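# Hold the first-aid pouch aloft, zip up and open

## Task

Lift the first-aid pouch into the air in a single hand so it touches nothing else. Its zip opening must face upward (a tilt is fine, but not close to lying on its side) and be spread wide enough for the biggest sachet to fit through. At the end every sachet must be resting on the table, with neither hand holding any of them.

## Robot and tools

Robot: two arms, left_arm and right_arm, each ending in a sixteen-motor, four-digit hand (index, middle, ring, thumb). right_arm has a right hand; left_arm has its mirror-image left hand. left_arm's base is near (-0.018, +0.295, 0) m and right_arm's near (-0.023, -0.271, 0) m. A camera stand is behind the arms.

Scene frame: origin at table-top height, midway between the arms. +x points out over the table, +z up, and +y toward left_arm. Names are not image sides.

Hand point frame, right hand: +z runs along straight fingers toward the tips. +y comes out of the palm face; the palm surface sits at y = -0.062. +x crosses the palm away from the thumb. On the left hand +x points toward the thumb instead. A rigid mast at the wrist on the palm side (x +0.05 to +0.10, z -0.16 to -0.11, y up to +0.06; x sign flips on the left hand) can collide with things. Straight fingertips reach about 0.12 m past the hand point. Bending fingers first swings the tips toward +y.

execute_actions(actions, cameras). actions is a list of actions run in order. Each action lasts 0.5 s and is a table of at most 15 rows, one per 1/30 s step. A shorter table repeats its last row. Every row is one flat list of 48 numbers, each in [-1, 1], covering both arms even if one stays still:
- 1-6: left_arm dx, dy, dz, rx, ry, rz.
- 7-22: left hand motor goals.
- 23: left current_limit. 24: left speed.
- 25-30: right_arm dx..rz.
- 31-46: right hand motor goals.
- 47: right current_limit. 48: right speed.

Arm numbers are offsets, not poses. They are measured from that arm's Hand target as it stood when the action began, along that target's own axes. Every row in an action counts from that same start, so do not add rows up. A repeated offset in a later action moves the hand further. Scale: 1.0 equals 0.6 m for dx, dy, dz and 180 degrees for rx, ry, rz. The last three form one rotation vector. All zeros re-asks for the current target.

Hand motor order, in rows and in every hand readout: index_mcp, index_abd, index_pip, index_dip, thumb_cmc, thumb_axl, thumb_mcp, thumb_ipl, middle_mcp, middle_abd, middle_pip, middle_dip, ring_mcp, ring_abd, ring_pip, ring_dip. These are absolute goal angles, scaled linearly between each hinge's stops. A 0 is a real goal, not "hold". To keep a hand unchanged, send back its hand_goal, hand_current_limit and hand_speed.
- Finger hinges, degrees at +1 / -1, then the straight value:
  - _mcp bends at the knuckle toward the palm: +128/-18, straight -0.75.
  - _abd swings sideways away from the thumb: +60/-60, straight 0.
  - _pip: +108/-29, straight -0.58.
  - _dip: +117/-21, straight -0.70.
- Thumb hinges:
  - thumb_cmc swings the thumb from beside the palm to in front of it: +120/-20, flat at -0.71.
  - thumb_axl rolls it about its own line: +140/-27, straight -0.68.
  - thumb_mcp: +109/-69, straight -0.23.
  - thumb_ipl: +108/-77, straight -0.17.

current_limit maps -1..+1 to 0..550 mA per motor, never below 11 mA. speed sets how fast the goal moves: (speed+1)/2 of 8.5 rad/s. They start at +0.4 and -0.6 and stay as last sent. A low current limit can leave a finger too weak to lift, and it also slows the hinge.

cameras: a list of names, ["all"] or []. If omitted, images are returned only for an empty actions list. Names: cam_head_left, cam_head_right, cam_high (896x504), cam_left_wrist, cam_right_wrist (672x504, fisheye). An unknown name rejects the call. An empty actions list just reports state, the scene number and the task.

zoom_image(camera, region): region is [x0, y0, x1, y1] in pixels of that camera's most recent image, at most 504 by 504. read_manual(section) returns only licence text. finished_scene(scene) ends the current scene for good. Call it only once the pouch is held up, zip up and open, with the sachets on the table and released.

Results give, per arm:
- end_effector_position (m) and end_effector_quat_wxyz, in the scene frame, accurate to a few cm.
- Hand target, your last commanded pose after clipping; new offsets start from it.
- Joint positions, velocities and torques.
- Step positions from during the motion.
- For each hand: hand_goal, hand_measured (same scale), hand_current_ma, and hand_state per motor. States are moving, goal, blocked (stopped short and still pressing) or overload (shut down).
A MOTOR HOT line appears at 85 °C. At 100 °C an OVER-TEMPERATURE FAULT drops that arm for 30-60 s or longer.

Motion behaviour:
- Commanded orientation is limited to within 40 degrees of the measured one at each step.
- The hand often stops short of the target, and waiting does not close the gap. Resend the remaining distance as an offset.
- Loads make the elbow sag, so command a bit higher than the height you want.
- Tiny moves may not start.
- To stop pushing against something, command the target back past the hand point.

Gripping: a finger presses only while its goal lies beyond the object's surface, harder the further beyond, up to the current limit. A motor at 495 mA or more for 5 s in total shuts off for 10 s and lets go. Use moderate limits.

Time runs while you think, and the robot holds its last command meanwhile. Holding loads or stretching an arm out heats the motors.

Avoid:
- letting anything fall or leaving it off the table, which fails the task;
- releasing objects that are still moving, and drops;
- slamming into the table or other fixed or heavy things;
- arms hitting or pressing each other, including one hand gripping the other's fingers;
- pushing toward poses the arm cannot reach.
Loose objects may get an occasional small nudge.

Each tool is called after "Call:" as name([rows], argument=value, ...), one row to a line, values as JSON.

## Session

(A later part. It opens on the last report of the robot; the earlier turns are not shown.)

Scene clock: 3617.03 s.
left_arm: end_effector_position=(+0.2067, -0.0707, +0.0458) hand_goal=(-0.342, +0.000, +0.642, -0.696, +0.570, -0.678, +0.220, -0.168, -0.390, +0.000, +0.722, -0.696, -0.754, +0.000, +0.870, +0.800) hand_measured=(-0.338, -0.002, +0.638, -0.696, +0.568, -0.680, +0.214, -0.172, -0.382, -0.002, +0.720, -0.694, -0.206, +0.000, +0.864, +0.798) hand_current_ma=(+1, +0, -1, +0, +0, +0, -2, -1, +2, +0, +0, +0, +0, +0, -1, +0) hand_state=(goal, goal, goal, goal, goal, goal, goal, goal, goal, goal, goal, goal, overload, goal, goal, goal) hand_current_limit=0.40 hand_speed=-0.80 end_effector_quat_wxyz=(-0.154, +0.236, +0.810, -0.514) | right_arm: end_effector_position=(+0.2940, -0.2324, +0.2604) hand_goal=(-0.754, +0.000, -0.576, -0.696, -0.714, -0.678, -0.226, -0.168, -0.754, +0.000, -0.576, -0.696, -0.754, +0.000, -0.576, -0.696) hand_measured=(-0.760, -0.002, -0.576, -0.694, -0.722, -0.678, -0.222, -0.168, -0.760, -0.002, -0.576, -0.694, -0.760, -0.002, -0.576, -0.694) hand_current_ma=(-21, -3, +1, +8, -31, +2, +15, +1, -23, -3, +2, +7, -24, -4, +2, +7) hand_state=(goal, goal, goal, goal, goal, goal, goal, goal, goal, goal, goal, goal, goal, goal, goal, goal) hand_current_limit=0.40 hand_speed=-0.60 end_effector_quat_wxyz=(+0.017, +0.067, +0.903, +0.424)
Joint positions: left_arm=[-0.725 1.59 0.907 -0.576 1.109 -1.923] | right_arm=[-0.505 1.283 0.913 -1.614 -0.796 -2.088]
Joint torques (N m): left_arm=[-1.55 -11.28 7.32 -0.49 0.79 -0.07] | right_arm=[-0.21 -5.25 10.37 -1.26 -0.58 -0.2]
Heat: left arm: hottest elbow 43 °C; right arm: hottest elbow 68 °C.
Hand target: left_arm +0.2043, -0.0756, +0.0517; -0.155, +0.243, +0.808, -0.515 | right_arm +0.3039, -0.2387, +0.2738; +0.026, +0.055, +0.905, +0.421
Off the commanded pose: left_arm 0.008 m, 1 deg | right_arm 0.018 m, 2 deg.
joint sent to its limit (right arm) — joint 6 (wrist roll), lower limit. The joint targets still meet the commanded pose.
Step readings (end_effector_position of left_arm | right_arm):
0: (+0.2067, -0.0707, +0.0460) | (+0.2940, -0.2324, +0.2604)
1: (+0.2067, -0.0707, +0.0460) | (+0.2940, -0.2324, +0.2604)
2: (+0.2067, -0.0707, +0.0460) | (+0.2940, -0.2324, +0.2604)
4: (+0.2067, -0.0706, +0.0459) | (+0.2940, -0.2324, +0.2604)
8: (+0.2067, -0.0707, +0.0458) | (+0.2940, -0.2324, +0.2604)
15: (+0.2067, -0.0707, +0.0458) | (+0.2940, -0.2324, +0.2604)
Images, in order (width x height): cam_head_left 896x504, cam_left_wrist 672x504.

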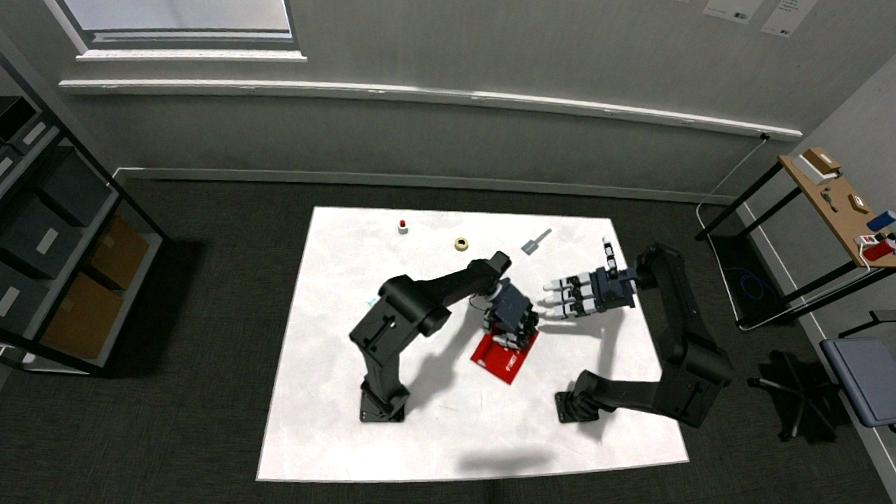

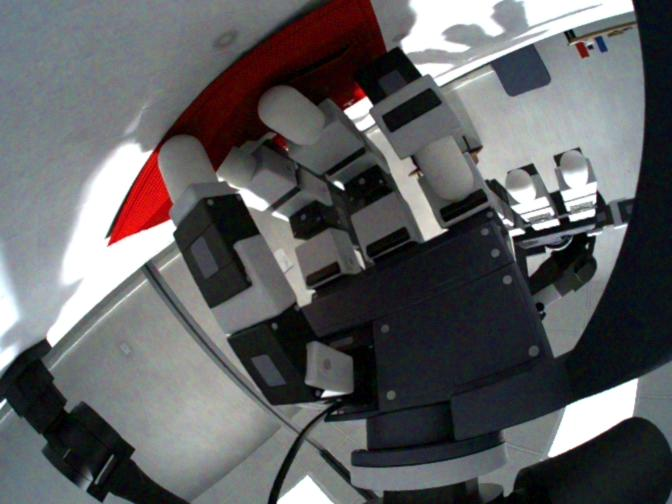

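Call:
execute_actions(actions=[], cameras=["cam_head_right","cam_high"])

Call:
zoom_image(camera="cam_head_right", region=[465, 320, 525, 374])

Call:
zoom_image(camera="cam_high", region=[530, 200, 600, 260])

Scene clock: 3647.20 s.
left_arm: end_effector_position=(+0.2067, -0.0707, +0.0458) hand_goal=(-0.342, +0.000, +0.642, -0.696, +0.570, -0.678, +0.220, -0.168, -0.390, +0.000, +0.722, -0.696, -0.754, +0.000, +0.870, +0.800) hand_measured=(-0.338, -0.002, +0.638, -0.696, +0.568, -0.680, +0.214, -0.172, -0.382, -0.002, +0.720, -0.694, -0.206, +0.000, +0.864, +0.798) hand_current_ma=(+1, +0, -1, +0, +0, +0, -2, -1, +2, +0, +0, +0, +0, +0, -1, +0) hand_state=(goal, goal, goal, goal, goal, goal, goal, goal, goal, goal, goal, goal, overload, goal, goal, goal) hand_current_limit=0.40 hand_speed=-0.80 end_effector_quat_wxyz=(-0.154, +0.236, +0.810, -0.514) | right_arm: end_effector_position=(+0.2940, -0.2324, +0.2604) hand_goal=(-0.754, +0.000, -0.576, -0.696, -0.714, -0.678, -0.226, -0.168, -0.754, +0.000, -0.576, -0.696, -0.754, +0.000, -0.576, -0.696) hand_measured=(-0.760, -0.002, -0.576, -0.694, -0.722, -0.678, -0.222, -0.168, -0.760, -0.002, -0.576, -0.694, -0.760, -0.002, -0.576, -0.694) hand_current_ma=(-21, -3, +1, +8, -31, +2, +15, +1, -23, -3, +2, +7, -24, -4, +2, +7) hand_state=(goal, goal, goal, goal, goal, goal, goal, goal, goal, goal, goal, goal, goal, goal, goal, goal) hand_current_limit=0.40 hand_speed=-0.60 end_effector_quat_wxyz=(+0.017, +0.067, +0.903, +0.424)
Joint positions: left_arm=[-0.725 1.59 0.907 -0.576 1.109 -1.923] | right_arm=[-0.505 1.283 0.913 -1.614 -0.796 -2.088]
Joint velocities: within noise
Joint torques (N m): left_arm=[-1.49 -11.28 7.32 -0.49 0.8 -0.08] | right_arm=[-0.15 -5.25 10.39 -1.26 -0.58 -0.21]
Heat: left arm: hottest elbow 43 °C; right arm: hottest elbow 68 °C.
Hand target: left_arm +0.2043, -0.0756, +0.0517; -0.155, +0.243, +0.808, -0.515 | right_arm +0.3039, -0.2387, +0.2738; +0.026, +0.055, +0.905, +0.421
Off the commanded pose: left_arm 0.008 m, 1 deg | right_arm 0.018 m, 2 deg.
Images, in order (width x height): cam_head_right 896x504, cam_high 896x504.

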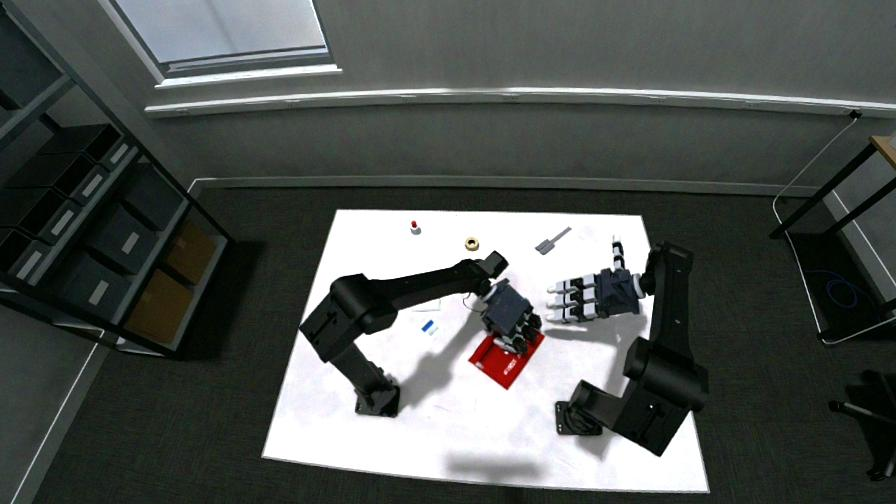

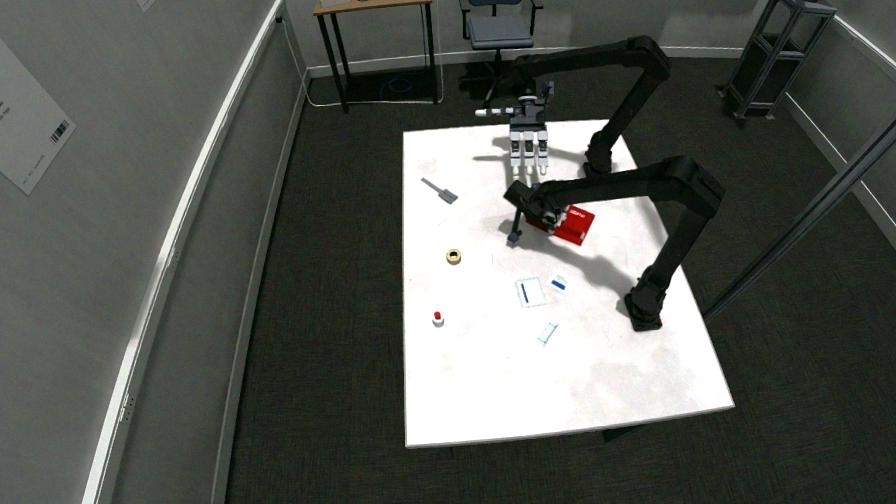

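Scaled by 8.400 from the camera's 896x504 image, which has a finer 1280x720 frame.

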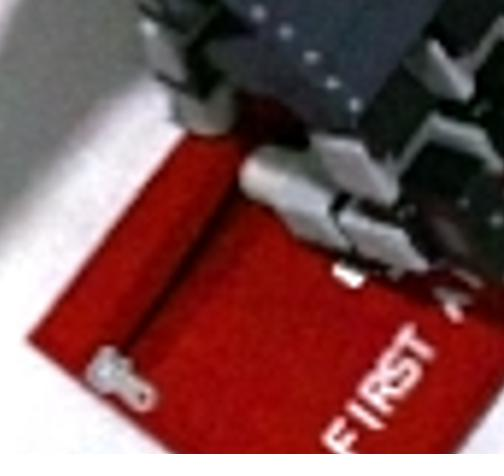

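Scaled by 7.200 from the camera's 896x504 image, which has a finer 1280x720 frame.

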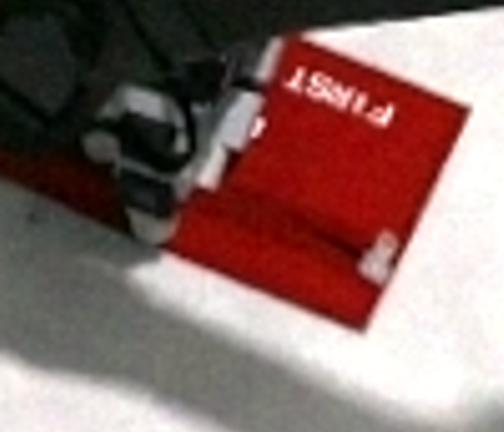

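Call:
execute_actions([
  [[0,0,0,0,0,0,-0.265,0,0.595,-0.696,0.571,-0.678,0.22,-0.168,-0.39,0,0.722,-0.696,-0.754,0,0.87,0.8,0.4,-0.8,0,0,0,0,0,0,-0.754,0,-0.576,-0.696,-0.714,-0.678,-0.226,-0.168,-0.754,0,-0.576,-0.696,-0.754,0,-0.576,-0.696,0.4,-0.6]],
], cameras=["cam_head_left","cam_left_wrist"])

Call:
zoom_image(camera="cam_left_wrist", region=[140, 40, 320, 200])

Call:
zoom_image(camera="cam_head_left", region=[460, 315, 530, 375])

Scene clock: 3683.57 s.
left_arm: end_effector_position=(+0.2067, -0.0707, +0.0458) hand_goal=(-0.266, +0.000, +0.594, -0.696, +0.570, -0.678, +0.220, -0.168, -0.390, +0.000, +0.722, -0.696, -0.754, +0.000, +0.870, +0.800) hand_measured=(-0.272, -0.002, +0.592, -0.696, +0.568, -0.680, +0.214, -0.172, -0.382, -0.002, +0.720, -0.694, -0.206, +0.000, +0.864, +0.798) hand_current_ma=(-1, +0, +0, +0, +0, +0, -2, -1, +2, +0, +0, +0, +0, +0, -1, +0) hand_state=(goal, goal, goal, goal, goal, goal, goal, goal, goal, goal, goal, goal, overload, goal, goal, goal) hand_current_limit=0.40 hand_speed=-0.80 end_effector_quat_wxyz=(-0.154, +0.236, +0.810, -0.514) | right_arm: end_effector_position=(+0.2940, -0.2324, +0.2604) hand_goal=(-0.754, +0.000, -0.576, -0.696, -0.714, -0.678, -0.226, -0.168, -0.754, +0.000, -0.576, -0.696, -0.754, +0.000, -0.576, -0.696) hand_measured=(-0.760, -0.002, -0.576, -0.694, -0.722, -0.678, -0.222, -0.168, -0.760, -0.002, -0.576, -0.694, -0.760, -0.002, -0.576, -0.694) hand_current_ma=(-21, -3, +1, +8, -31, +2, +15, +1, -23, -3, +2, +7, -24, -4, +2, +7) hand_state=(goal, goal, goal, goal, goal, goal, goal, goal, goal, goal, goal, goal, goal, goal, goal, goal) hand_current_limit=0.40 hand_speed=-0.60 end_effector_quat_wxyz=(+0.017, +0.067, +0.903, +0.424)
Joint positions: left_arm=[-0.725 1.59 0.907 -0.576 1.109 -1.923] | right_arm=[-0.505 1.283 0.913 -1.614 -0.796 -2.088]
Joint torques (N m): left_arm=[-1.49 -11.22 7.31 -0.49 0.8 -0.08] | right_arm=[-0.21 -5.25 10.36 -1.28 -0.58 -0.2]
Heat: left arm: hottest elbow 43 °C; right arm: hottest elbow 68 °C.
Hand target: left_arm +0.2043, -0.0756, +0.0517; -0.155, +0.243, +0.808, -0.515 | right_arm +0.3039, -0.2387, +0.2738; +0.026, +0.055, +0.905, +0.421
Off the commanded pose: left_arm 0.008 m, 1 deg | right_arm 0.018 m, 2 deg.
joint sent to its limit (right arm) — joint 6 (wrist roll), lower limit. The joint targets still meet the commanded pose.
Step readings (end_effector_position of left_arm | right_arm):
0: (+0.2067, -0.0707, +0.0458) | (+0.2940, -0.2324, +0.2604)
1: (+0.2067, -0.0707, +0.0458) | (+0.2940, -0.2324, +0.2604)
2: (+0.2067, -0.0707, +0.0458) | (+0.2940, -0.2324, +0.2604)
4: (+0.2067, -0.0707, +0.0458) | (+0.2940, -0.2324, +0.2604)
8: (+0.2067, -0.0707, +0.0458) | (+0.2940, -0.2324, +0.2604)
15: (+0.2067, -0.0707, +0.0458) | (+0.2940, -0.2324, +0.2604)
Images, in order (width x height): cam_head_left 896x504, cam_left_wrist 672x504.

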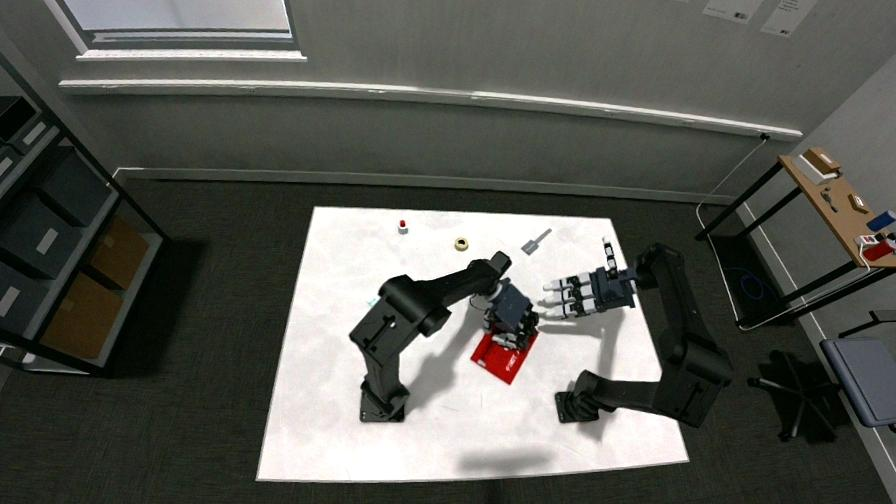

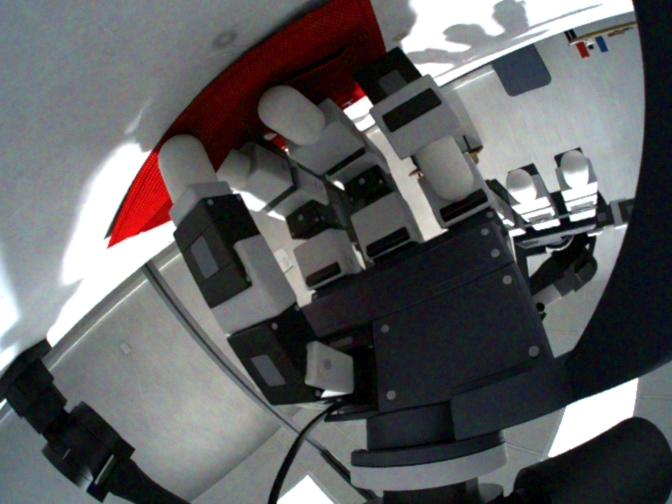

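Scaled by 2.800 from the camera's 672x504 image, which has a finer 960x720 frame.

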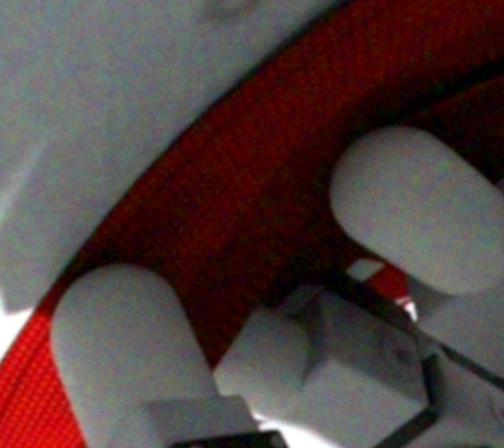

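Scaled by 7.200 from the camera's 896x504 image, which has a finer 1280x720 frame.

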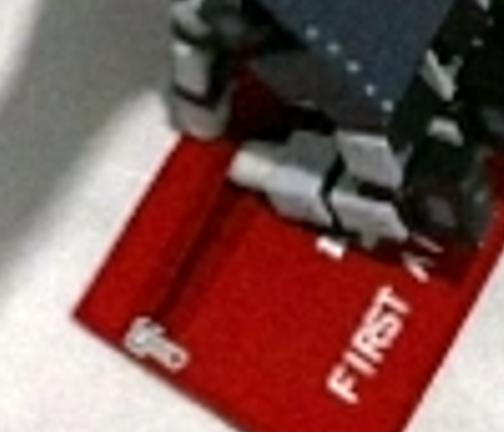

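Call:
execute_actions([
  [[0,0,0,0,0,0,-0.2,0,0.556,-0.696,0.571,-0.678,0.22,-0.168,-0.39,0,0.722,-0.696,-0.754,0,0.87,0.8,0.4,-0.8,0,0,0,0,0,0,-0.754,0,-0.576,-0.696,-0.714,-0.678,-0.226,-0.168,-0.754,0,-0.576,-0.696,-0.754,0,-0.576,-0.696,0.4,-0.6]],
], cameras=["cam_head_left","cam_left_wrist"])

Call:
zoom_image(camera="cam_left_wrist", region=[140, 40, 320, 200])

Call:
zoom_image(camera="cam_head_left", region=[460, 315, 530, 375])

Scene clock: 3694.43 s.
left_arm: end_effector_position=(+0.2067, -0.0707, +0.0458) hand_goal=(-0.200, +0.000, +0.556, -0.696, +0.570, -0.678, +0.220, -0.168, -0.390, +0.000, +0.722, -0.696, -0.754, +0.000, +0.870, +0.800) hand_measured=(-0.222, -0.002, +0.550, -0.696, +0.570, -0.680, +0.212, -0.172, -0.382, -0.002, +0.722, -0.694, -0.206, +0.000, +0.864, +0.798) hand_current_ma=(-13, +0, -1, +0, +0, +0, -3, -1, +2, +0, +0, +0, +0, +0, -1, +0) hand_state=(blocked, goal, goal, goal, goal, goal, goal, goal, goal, goal, goal, goal, overload, goal, goal, goal) hand_current_limit=0.40 hand_speed=-0.80 end_effector_quat_wxyz=(-0.154, +0.236, +0.810, -0.514) | right_arm: end_effector_position=(+0.2940, -0.2324, +0.2604) hand_goal=(-0.754, +0.000, -0.576, -0.696, -0.714, -0.678, -0.226, -0.168, -0.754, +0.000, -0.576, -0.696, -0.754, +0.000, -0.576, -0.696) hand_measured=(-0.760, -0.002, -0.576, -0.694, -0.722, -0.678, -0.222, -0.168, -0.760, -0.002, -0.576, -0.694, -0.760, -0.002, -0.576, -0.694) hand_current_ma=(-21, -3, +1, +8, -31, +2, +15, +1, -23, -3, +2, +7, -24, -4, +2, +7) hand_state=(goal, goal, goal, goal, goal, goal, goal, goal, goal, goal, goal, goal, goal, goal, goal, goal) hand_current_limit=0.40 hand_speed=-0.60 end_effector_quat_wxyz=(+0.017, +0.067, +0.903, +0.424)
Joint positions: left_arm=[-0.725 1.59 0.907 -0.576 1.109 -1.923] | right_arm=[-0.505 1.283 0.913 -1.614 -0.796 -2.088]
Joint torques (N m): left_arm=[-1.55 -11.28 7.32 -0.49 0.79 -0.07] | right_arm=[-0.15 -5.3 10.39 -1.29 -0.58 -0.21]
Heat: left arm: hottest elbow 43 °C; right arm: hottest elbow 68 °C.
Hand target: left_arm +0.2043, -0.0756, +0.0517; -0.155, +0.243, +0.808, -0.515 | right_arm +0.3039, -0.2387, +0.2738; +0.026, +0.055, +0.905, +0.421
Off the commanded pose: left_arm 0.008 m, 1 deg | right_arm 0.018 m, 2 deg.
joint sent to its limit (right arm) — joint 6 (wrist roll), lower limit. The joint targets still meet the commanded pose.
Step readings (end_effector_position of left_arm | right_arm):
0: (+0.2067, -0.0707, +0.0458) | (+0.2940, -0.2324, +0.2604)
1: (+0.2067, -0.0707, +0.0458) | (+0.2940, -0.2324, +0.2604)
2: (+0.2067, -0.0707, +0.0458) | (+0.2940, -0.2324, +0.2604)
4: (+0.2067, -0.0707, +0.0458) | (+0.2940, -0.2324, +0.2604)
8: (+0.2067, -0.0707, +0.0458) | (+0.2940, -0.2324, +0.2604)
15: (+0.2067, -0.0707, +0.0458) | (+0.2940, -0.2324, +0.2604)
Images, in order (width x height): cam_head_left 896x504, cam_left_wrist 672x504.

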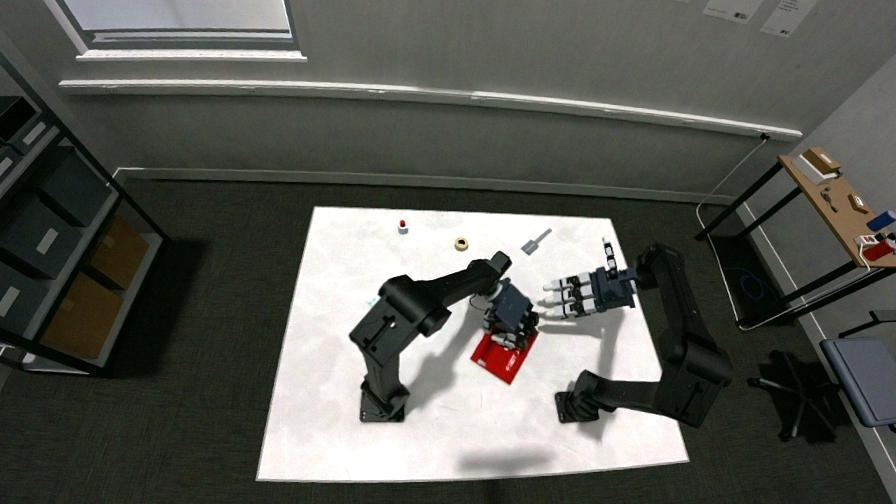

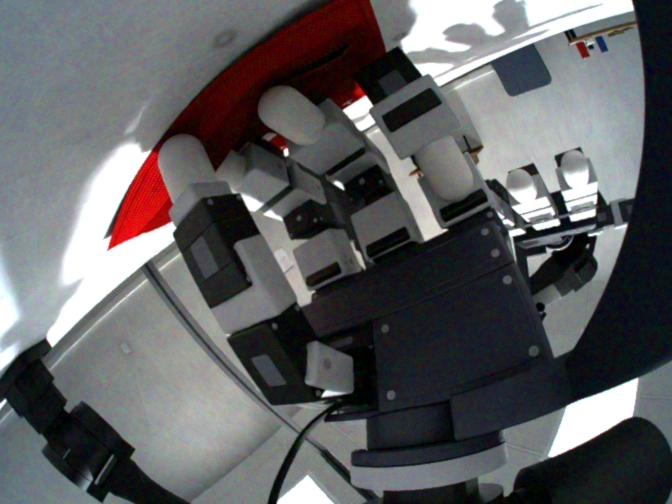

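Scaled by 2.800 from the camera's 672x504 image, which has a finer 960x720 frame.

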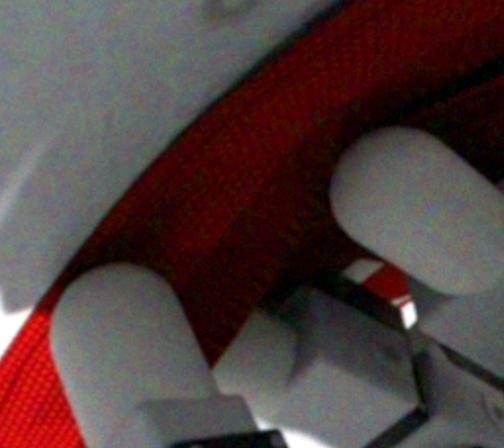

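Scaled by 7.200 from the camera's 896x504 image, which has a finer 1280x720 frame.

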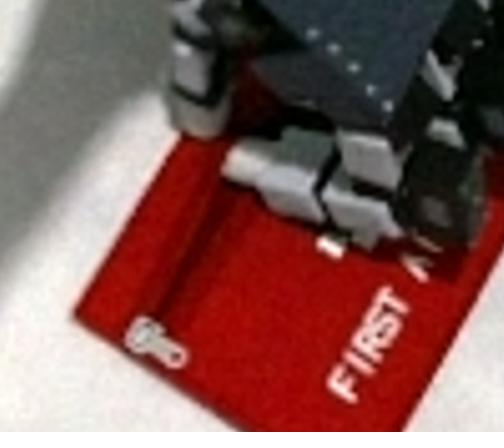

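Call:
execute_actions([
  [[0,0,0,0,0,0,-0.15,0,0.556,-0.696,0.571,-0.678,0.28,-0.168,-0.39,0,0.722,-0.696,-0.754,0,0.87,0.8,0.4,-0.8,0,0,0,0,0,0,-0.754,0,-0.576,-0.696,-0.714,-0.678,-0.226,-0.168,-0.754,0,-0.576,-0.696,-0.754,0,-0.576,-0.696,0.4,-0.6]],
], cameras=["cam_head_left","cam_left_wrist","cam_head_right"])

Call:
zoom_image(camera="cam_left_wrist", region=[140, 40, 320, 200])

Call:
zoom_image(camera="cam_head_left", region=[460, 315, 530, 375])

Call:
zoom_image(camera="cam_head_right", region=[465, 320, 525, 374])

Scene clock: 3705.17 s.
left_arm: end_effector_position=(+0.2067, -0.0707, +0.0458) hand_goal=(-0.150, +0.000, +0.556, -0.696, +0.570, -0.678, +0.280, -0.168, -0.390, +0.000, +0.722, -0.696, -0.754, +0.000, +0.870, +0.800) hand_measured=(-0.202, -0.002, +0.540, -0.702, +0.574, -0.678, +0.230, -0.182, -0.382, -0.002, +0.722, -0.694, -0.206, +0.000, +0.864, +0.798) hand_current_ma=(-64, +0, -7, -1, +1, +0, -85, -8, +2, +0, +0, +0, +0, +0, -1, +0) hand_state=(blocked, goal, goal, goal, goal, goal, blocked, goal, goal, goal, goal, goal, overload, goal, goal, goal) hand_current_limit=0.40 hand_speed=-0.80 end_effector_quat_wxyz=(-0.154, +0.236, +0.810, -0.514) | right_arm: end_effector_position=(+0.2940, -0.2324, +0.2604) hand_goal=(-0.754, +0.000, -0.576, -0.696, -0.714, -0.678, -0.226, -0.168, -0.754, +0.000, -0.576, -0.696, -0.754, +0.000, -0.576, -0.696) hand_measured=(-0.760, -0.002, -0.576, -0.694, -0.722, -0.678, -0.222, -0.168, -0.760, -0.002, -0.576, -0.694, -0.760, -0.002, -0.576, -0.694) hand_current_ma=(-21, -3, +1, +8, -31, +2, +15, +1, -23, -3, +2, +7, -24, -4, +2, +7) hand_state=(goal, goal, goal, goal, goal, goal, goal, goal, goal, goal, goal, goal, goal, goal, goal, goal) hand_current_limit=0.40 hand_speed=-0.60 end_effector_quat_wxyz=(+0.017, +0.067, +0.903, +0.424)
Joint positions: left_arm=[-0.725 1.59 0.907 -0.576 1.109 -1.923] | right_arm=[-0.505 1.283 0.913 -1.614 -0.796 -2.088]
Joint torques (N m): left_arm=[-1.44 -11.28 7.32 -0.46 0.79 -0.08] | right_arm=[-0.21 -5.3 10.4 -1.28 -0.58 -0.21]
Heat: left arm: hottest elbow 43 °C; right arm: hottest elbow 68 °C.
Hand target: left_arm +0.2043, -0.0756, +0.0517; -0.155, +0.243, +0.808, -0.515 | right_arm +0.3039, -0.2387, +0.2738; +0.026, +0.055, +0.905, +0.421
Off the commanded pose: left_arm 0.008 m, 1 deg | right_arm 0.018 m, 2 deg.
joint sent to its limit (right arm) — joint 6 (wrist roll), lower limit. The joint targets still meet the commanded pose.
Step readings (end_effector_position of left_arm | right_arm):
0: (+0.2067, -0.0707, +0.0458) | (+0.2940, -0.2324, +0.2604)
1: (+0.2067, -0.0707, +0.0458) | (+0.2940, -0.2324, +0.2604)
2: (+0.2067, -0.0707, +0.0458) | (+0.2940, -0.2324, +0.2604)
4: (+0.2067, -0.0707, +0.0458) | (+0.2940, -0.2324, +0.2604)
8: (+0.2067, -0.0707, +0.0458) | (+0.2940, -0.2324, +0.2604)
15: (+0.2067, -0.0707, +0.0458) | (+0.2940, -0.2324, +0.2604)
Images, in order (width x height): cam_head_left 896x504, cam_head_right 896x504, cam_left_wrist 672x504.

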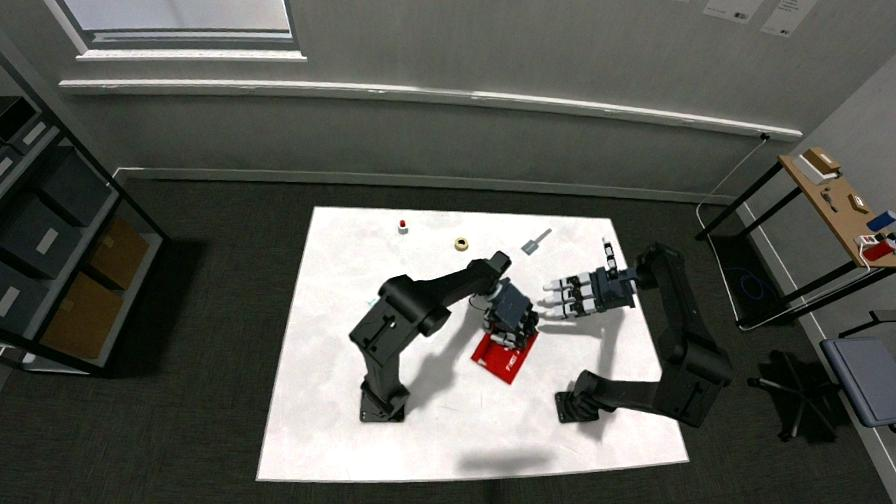

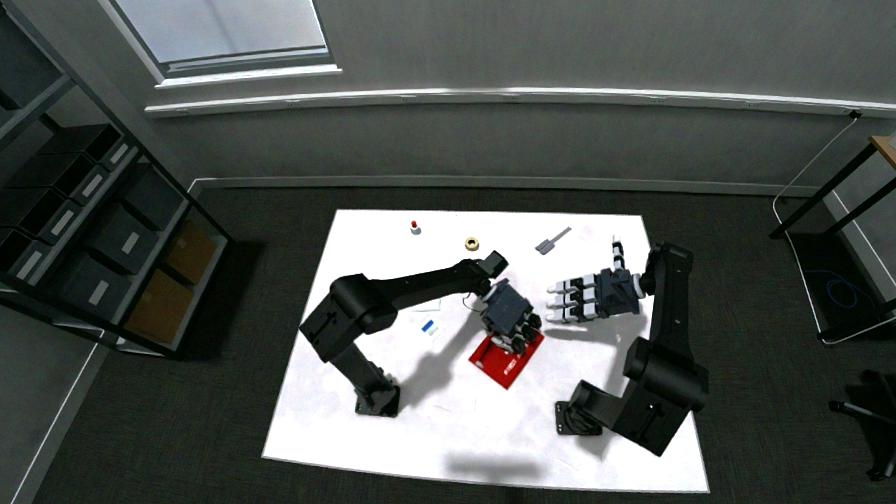

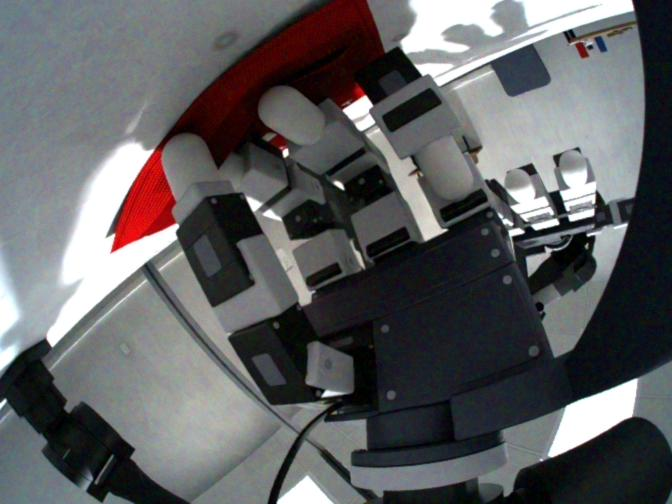

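Scaled by 2.800 from the camera's 672x504 image, which has a finer 960x720 frame.

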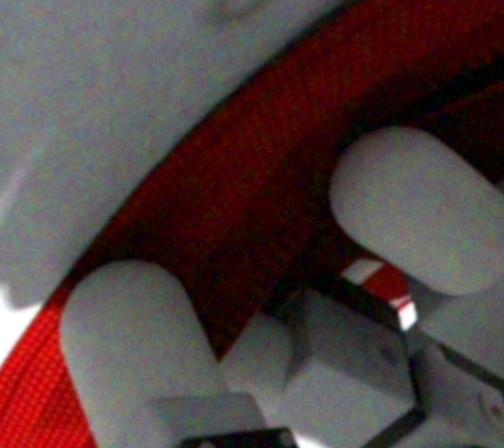

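Scaled by 7.200 from the camera's 896x504 image, which has a finer 1280x720 frame.

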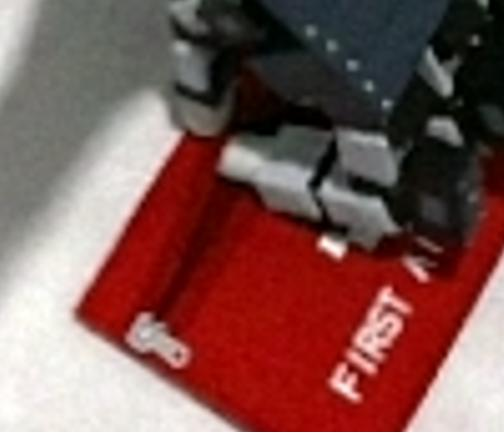

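Scaled by 8.400 from the camera's 896x504 image, which has a finer 1280x720 frame.

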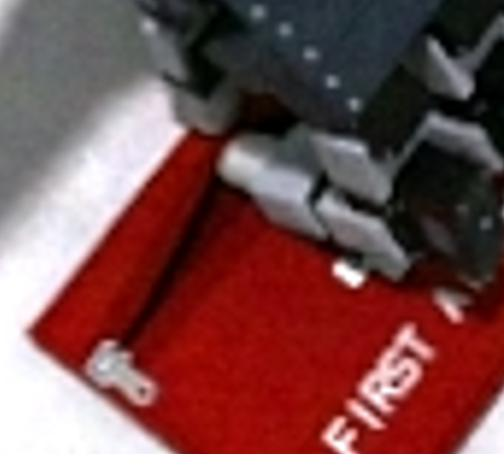

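Call:
execute_actions([
  [[0,0,0,0,0,0,-0.1,0,0.556,-0.696,0.571,-0.678,0.36,-0.168,-0.39,0,0.722,-0.696,-0.754,0,0.87,0.8,0.5,-0.8,0,0,0,0,0,0,-0.754,0,-0.576,-0.696,-0.714,-0.678,-0.226,-0.168,-0.754,0,-0.576,-0.696,-0.754,0,-0.576,-0.696,0.4,-0.6]],
  [[0,-0.015,-0.007,0,0,0,-0.1,0,0.556,-0.696,0.571,-0.678,0.36,-0.168,-0.39,0,0.722,-0.696,-0.754,0,0.87,0.8,0.5,-0.8,0,0,0,0,0,0,-0.754,0,-0.576,-0.696,-0.714,-0.678,-0.226,-0.168,-0.754,0,-0.576,-0.696,-0.754,0,-0.576,-0.696,0.4,-0.6],[0,-0.0302,-0.0141,0,0,0,-0.1,0,0.556,-0.696,0.571,-0.678,0.36,-0.168,-0.39,0,0.722,-0.696,-0.754,0,0.87,0.8,0.5,-0.8,0,0,0,0,0,0,-0.754,0,-0.576,-0.696,-0.714,-0.678,-0.226,-0.168,-0.754,0,-0.576,-0.696,-0.754,0,-0.576,-0.696,0.4,-0.6]],
], cameras=["cam_head_left","cam_left_wrist","cam_head_right"])

Call:
zoom_image(camera="cam_left_wrist", region=[60, 0, 400, 240])

Call:
zoom_image(camera="cam_head_left", region=[460, 315, 530, 375])

Call:
zoom_image(camera="cam_head_right", region=[465, 320, 525, 374])

Scene clock: 3722.90 s.
left_arm: end_effector_position=(+0.1991, -0.0640, +0.0564) hand_goal=(-0.100, +0.000, +0.556, -0.696, +0.570, -0.678, +0.360, -0.168, -0.390, +0.000, +0.722, -0.696, -0.754, +0.000, +0.870, +0.800) hand_measured=(-0.194, -0.004, +0.522, -0.710, +0.590, -0.670, +0.268, -0.196, -0.382, -0.002, +0.722, -0.694, -0.206, +0.000, +0.864, +0.798) hand_current_ma=(-183, -1, -26, -5, +10, +3, -244, -31, +2, +0, +0, +0, +0, +0, -1, +0) hand_state=(blocked, goal, blocked, goal, goal, goal, blocked, blocked, goal, goal, goal, goal, overload, goal, goal, goal) hand_current_limit=0.50 hand_speed=-0.80 end_effector_quat_wxyz=(-0.164, +0.230, +0.813, -0.509) | right_arm: end_effector_position=(+0.2940, -0.2324, +0.2604) hand_goal=(-0.754, +0.000, -0.576, -0.696, -0.714, -0.678, -0.226, -0.168, -0.754, +0.000, -0.576, -0.696, -0.754, +0.000, -0.576, -0.696) hand_measured=(-0.760, -0.002, -0.576, -0.694, -0.722, -0.678, -0.222, -0.168, -0.760, -0.002, -0.576, -0.694, -0.760, -0.002, -0.576, -0.694) hand_current_ma=(-21, -3, +1, +8, -31, +2, +15, +1, -23, -3, +2, +7, -24, -4, +2, +7) hand_state=(goal, goal, goal, goal, goal, goal, goal, goal, goal, goal, goal, goal, goal, goal, goal, goal) hand_current_limit=0.40 hand_speed=-0.60 end_effector_quat_wxyz=(+0.017, +0.067, +0.903, +0.424)
Joint positions: left_arm=[-0.725 1.56 0.907 -0.632 1.109 -1.923] | right_arm=[-0.505 1.283 0.913 -1.614 -0.796 -2.088]
Joint torques (N m): left_arm=[-1.49 -11.46 9.2 -0.51 0.81 -0.08] | right_arm=[-0.15 -5.3 10.37 -1.26 -0.58 -0.21]
Heat: left arm: hottest elbow 43 °C; right arm: hottest elbow 68 °C.
Hand target: left_arm +0.2043, -0.0755, +0.0716; -0.155, +0.243, +0.808, -0.515 | right_arm +0.3039, -0.2387, +0.2738; +0.026, +0.055, +0.905, +0.421
Off the commanded pose: left_arm 0.020 m, 2 deg | right_arm 0.018 m, 2 deg.
joint sent to its limit (right arm) — joint 6 (wrist roll), lower limit. The joint targets still meet the commanded pose.
Step readings (end_effector_position of left_arm | right_arm):
0: (+0.2067, -0.0707, +0.0458) | (+0.2940, -0.2324, +0.2604)
1: (+0.2067, -0.0707, +0.0458) | (+0.2940, -0.2324, +0.2604)
2: (+0.2067, -0.0707, +0.0458) | (+0.2940, -0.2324, +0.2604)
4: (+0.2067, -0.0707, +0.0458) | (+0.2940, -0.2324, +0.2604)
8: (+0.2065, -0.0706, +0.0458) | (+0.2940, -0.2324, +0.2604)
15: (+0.2065, -0.0706, +0.0458) | (+0.2940, -0.2324, +0.2604)
16: (+0.2065, -0.0706, +0.0458) | (+0.2940, -0.2324, +0.2604)
17: (+0.2062, -0.0703, +0.0457) | (+0.2940, -0.2324, +0.2604)
19: (+0.2042, -0.0685, +0.0470) | (+0.2940, -0.2324, +0.2604)
23: (+0.2008, -0.0655, +0.0526) | (+0.2940, -0.2324, +0.2604)
30: (+0.1994, -0.0642, +0.0564) | (+0.2940, -0.2324, +0.2604)
Images, in order (width x height): cam_head_left 896x504, cam_head_right 896x504, cam_left_wrist 672x504.

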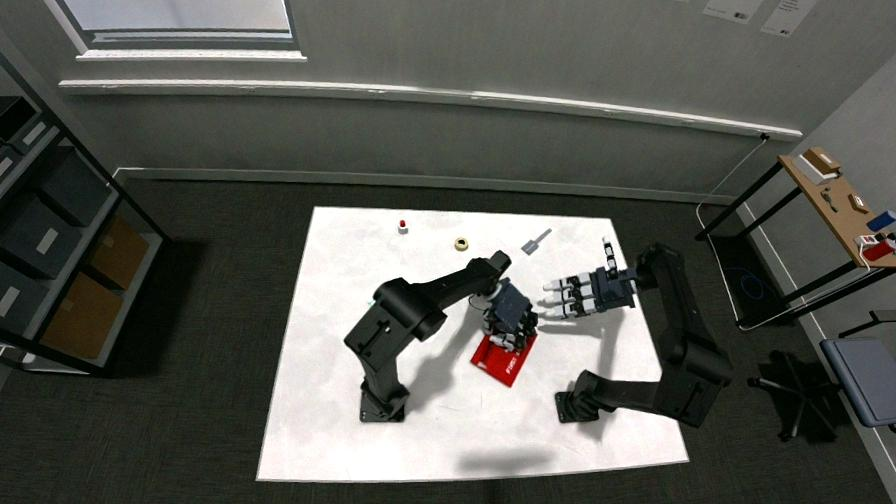

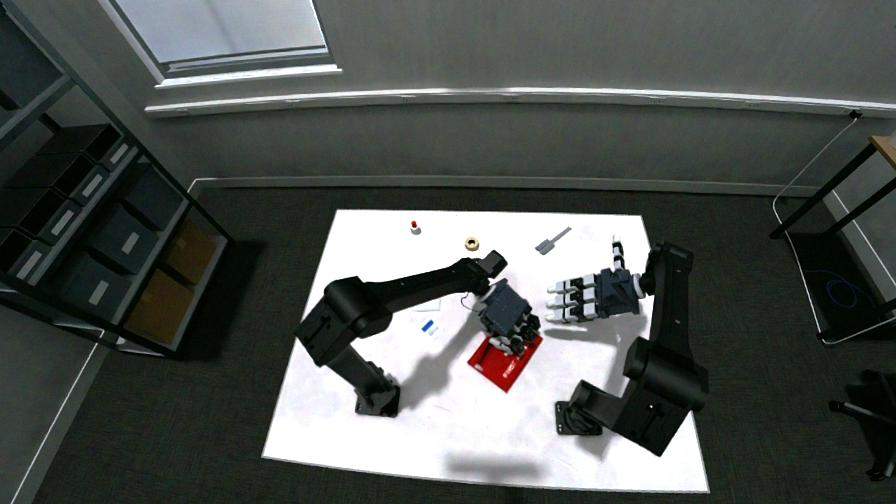

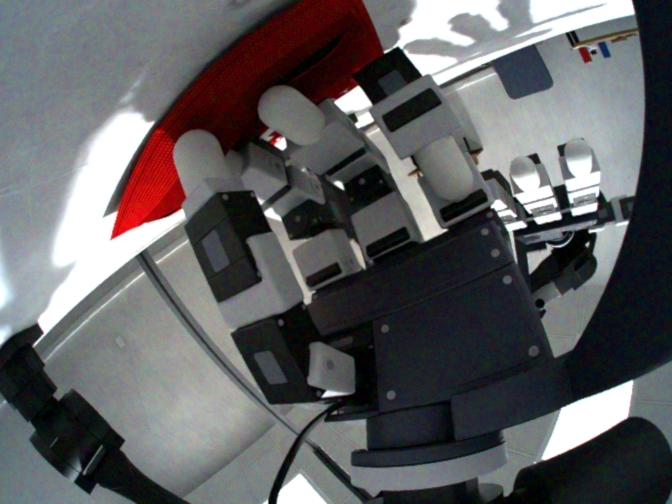

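Scaled by 1.482 from the camera's 672x504 image, which has a finer 960x720 frame.

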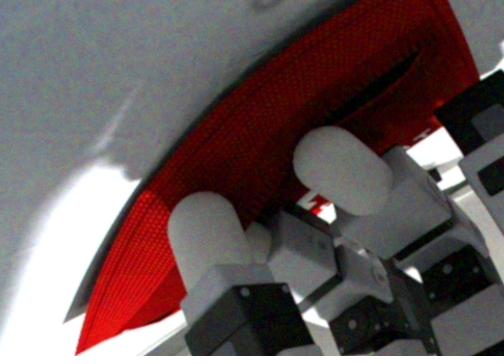

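Scaled by 7.200 from the camera's 896x504 image, which has a finer 1280x720 frame.

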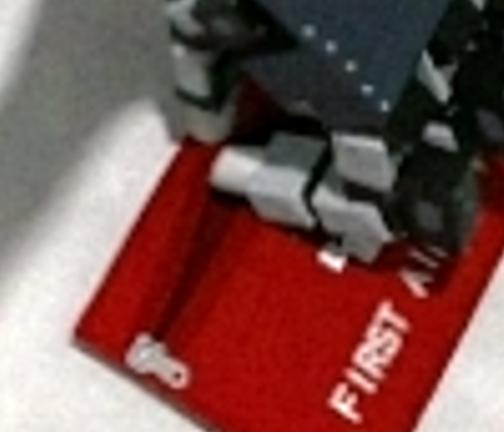

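Scaled by 8.400 from the camera's 896x504 image, which has a finer 1280x720 frame.

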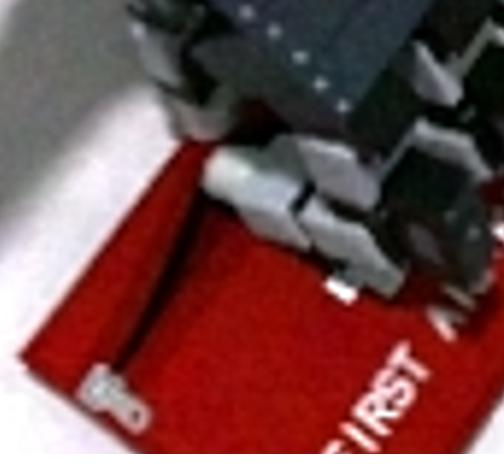

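Call:
execute_actions([
  [[0,-0.015,-0.007,0,0,0,-0.1,0,0.556,-0.696,0.571,-0.678,0.36,-0.168,-0.39,0,0.722,-0.696,-0.754,0,0.87,0.8,0.5,-0.8,0,0,0,0,0,0,-0.754,0,-0.576,-0.696,-0.714,-0.678,-0.226,-0.168,-0.754,0,-0.576,-0.696,-0.754,0,-0.576,-0.696,0.4,-0.6],[0,-0.0453,-0.0211,0,0,0,-0.1,0,0.556,-0.696,0.571,-0.678,0.36,-0.168,-0.39,0,0.722,-0.696,-0.754,0,0.87,0.8,0.5,-0.8,0,0,0,0,0,0,-0.754,0,-0.576,-0.696,-0.714,-0.678,-0.226,-0.168,-0.754,0,-0.576,-0.696,-0.754,0,-0.576,-0.696,0.4,-0.6]],
], cameras=["cam_head_left","cam_left_wrist","cam_head_right"])

Call:
zoom_image(camera="cam_left_wrist", region=[60, 0, 400, 240])

Call:
zoom_image(camera="cam_head_left", region=[460, 315, 530, 375])

Call:
zoom_image(camera="cam_head_right", region=[465, 320, 545, 392])

Scene clock: 3737.93 s.
left_arm: end_effector_position=(+0.1954, -0.0608, +0.0833) hand_goal=(-0.100, +0.000, +0.556, -0.696, +0.570, -0.678, +0.360, -0.168, -0.390, +0.000, +0.722, -0.696, -0.754, +0.000, +0.870, +0.800) hand_measured=(-0.194, -0.004, +0.522, -0.710, +0.590, -0.670, +0.270, -0.196, -0.382, -0.002, +0.722, -0.694, -0.206, +0.000, +0.864, +0.798) hand_current_ma=(-183, -1, -26, -5, +11, +3, -237, -31, +2, +0, +0, +0, +0, +0, -1, +0) hand_state=(blocked, goal, blocked, goal, blocked, goal, blocked, blocked, goal, goal, goal, goal, overload, goal, goal, goal) hand_current_limit=0.50 hand_speed=-0.80 end_effector_quat_wxyz=(-0.167, +0.228, +0.814, -0.508) | right_arm: end_effector_position=(+0.2940, -0.2324, +0.2604) hand_goal=(-0.754, +0.000, -0.576, -0.696, -0.714, -0.678, -0.226, -0.168, -0.754, +0.000, -0.576, -0.696, -0.754, +0.000, -0.576, -0.696) hand_measured=(-0.760, -0.002, -0.576, -0.694, -0.722, -0.678, -0.222, -0.168, -0.760, -0.002, -0.576, -0.694, -0.760, -0.002, -0.576, -0.694) hand_current_ma=(-21, -3, +1, +8, -31, +2, +15, +1, -23, -3, +2, +7, -24, -4, +2, +7) hand_state=(goal, goal, goal, goal, goal, goal, goal, goal, goal, goal, goal, goal, goal, goal, goal, goal) hand_current_limit=0.40 hand_speed=-0.60 end_effector_quat_wxyz=(+0.017, +0.067, +0.903, +0.424)
Joint positions: left_arm=[-0.726 1.508 0.931 -0.718 1.109 -1.923] | right_arm=[-0.505 1.283 0.913 -1.614 -0.796 -2.088]
Joint torques (N m): left_arm=[-1.44 -10.7 10.66 -0.51 0.81 -0.1] | right_arm=[-0.26 -5.25 10.37 -1.26 -0.58 -0.2]
Heat: left arm: hottest elbow 44 °C; right arm: hottest elbow 68 °C.
Hand target: left_arm +0.2043, -0.0756, +0.1016; -0.155, +0.243, +0.808, -0.515 | right_arm +0.3039, -0.2387, +0.2738; +0.026, +0.055, +0.905, +0.421
Off the commanded pose: left_arm 0.025 m, 2 deg | right_arm 0.018 m, 2 deg.
joint sent to its limit (right arm) — joint 6 (wrist roll), lower limit. The joint targets still meet the commanded pose.
Step readings (end_effector_position of left_arm | right_arm):
0: (+0.1991, -0.0640, +0.0564) | (+0.2940, -0.2324, +0.2604)
1: (+0.1989, -0.0637, +0.0563) | (+0.2940, -0.2324, +0.2604)
2: (+0.1986, -0.0635, +0.0565) | (+0.2940, -0.2324, +0.2604)
4: (+0.1957, -0.0609, +0.0586) | (+0.2940, -0.2324, +0.2604)
8: (+0.1921, -0.0579, +0.0696) | (+0.2940, -0.2324, +0.2604)
15: (+0.1964, -0.0617, +0.0833) | (+0.2940, -0.2324, +0.2604)
Images, in order (width x height): cam_head_left 896x504, cam_head_right 896x504, cam_left_wrist 672x504.

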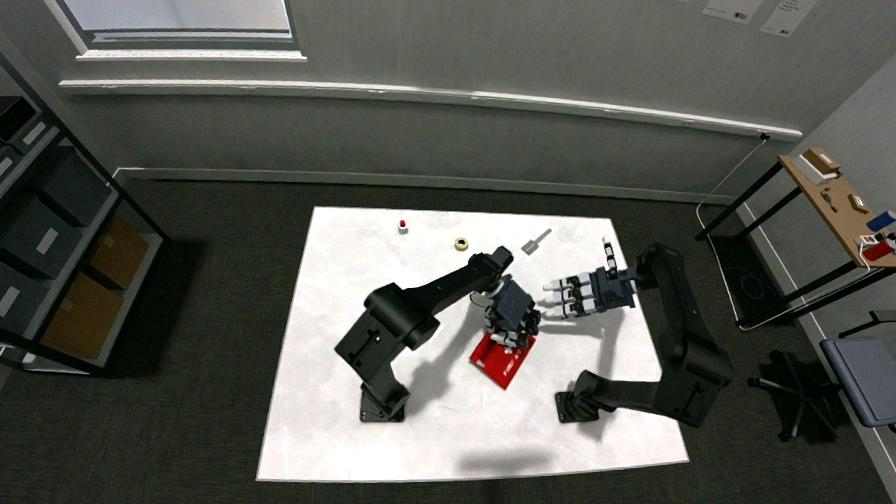

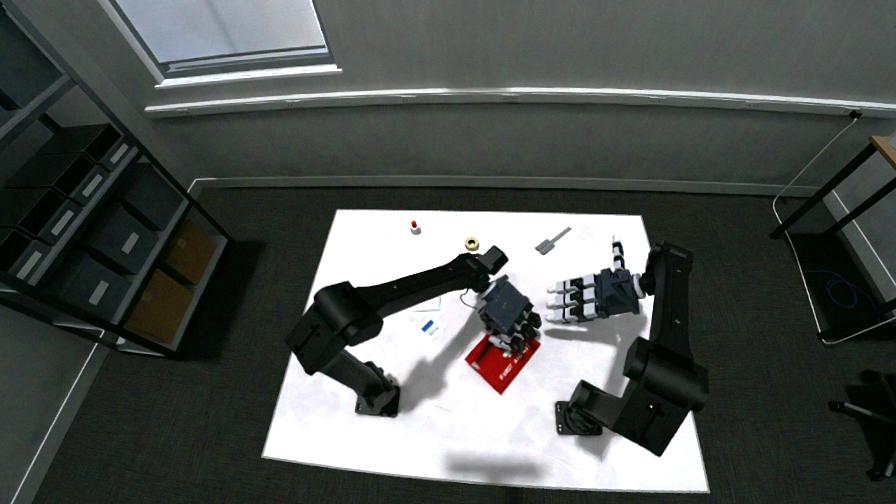

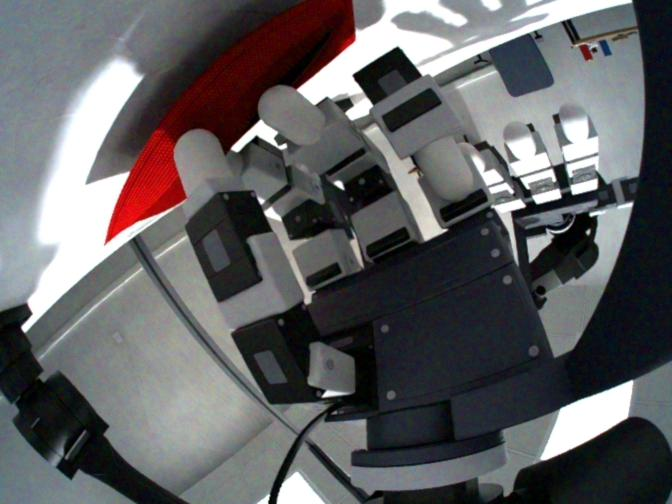

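Scaled by 1.482 from the camera's 672x504 image, which has a finer 960x720 frame.

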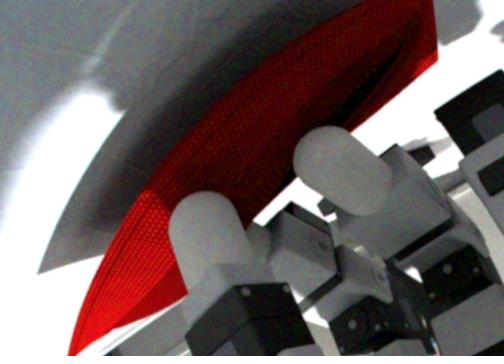

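Scaled by 7.200 from the camera's 896x504 image, which has a finer 1280x720 frame.

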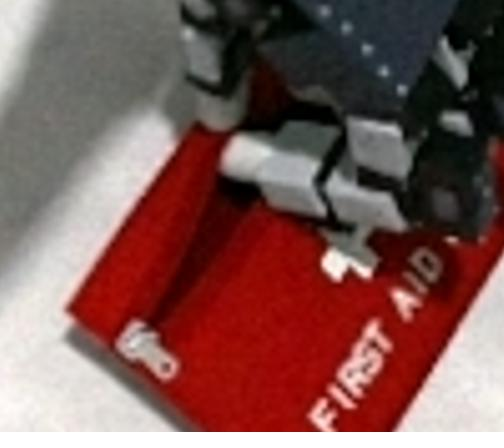

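Scaled by 6.300 from the camera's 896x504 image, which has a finer 1280x720 frame.

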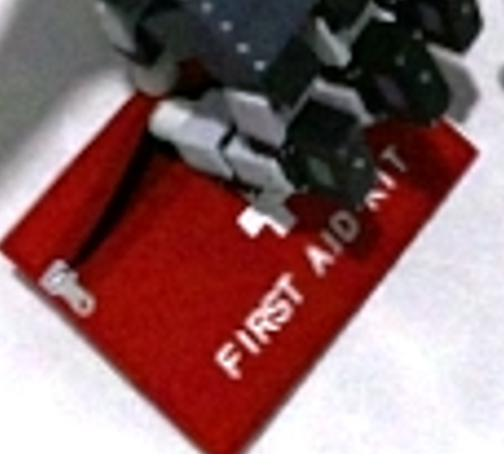

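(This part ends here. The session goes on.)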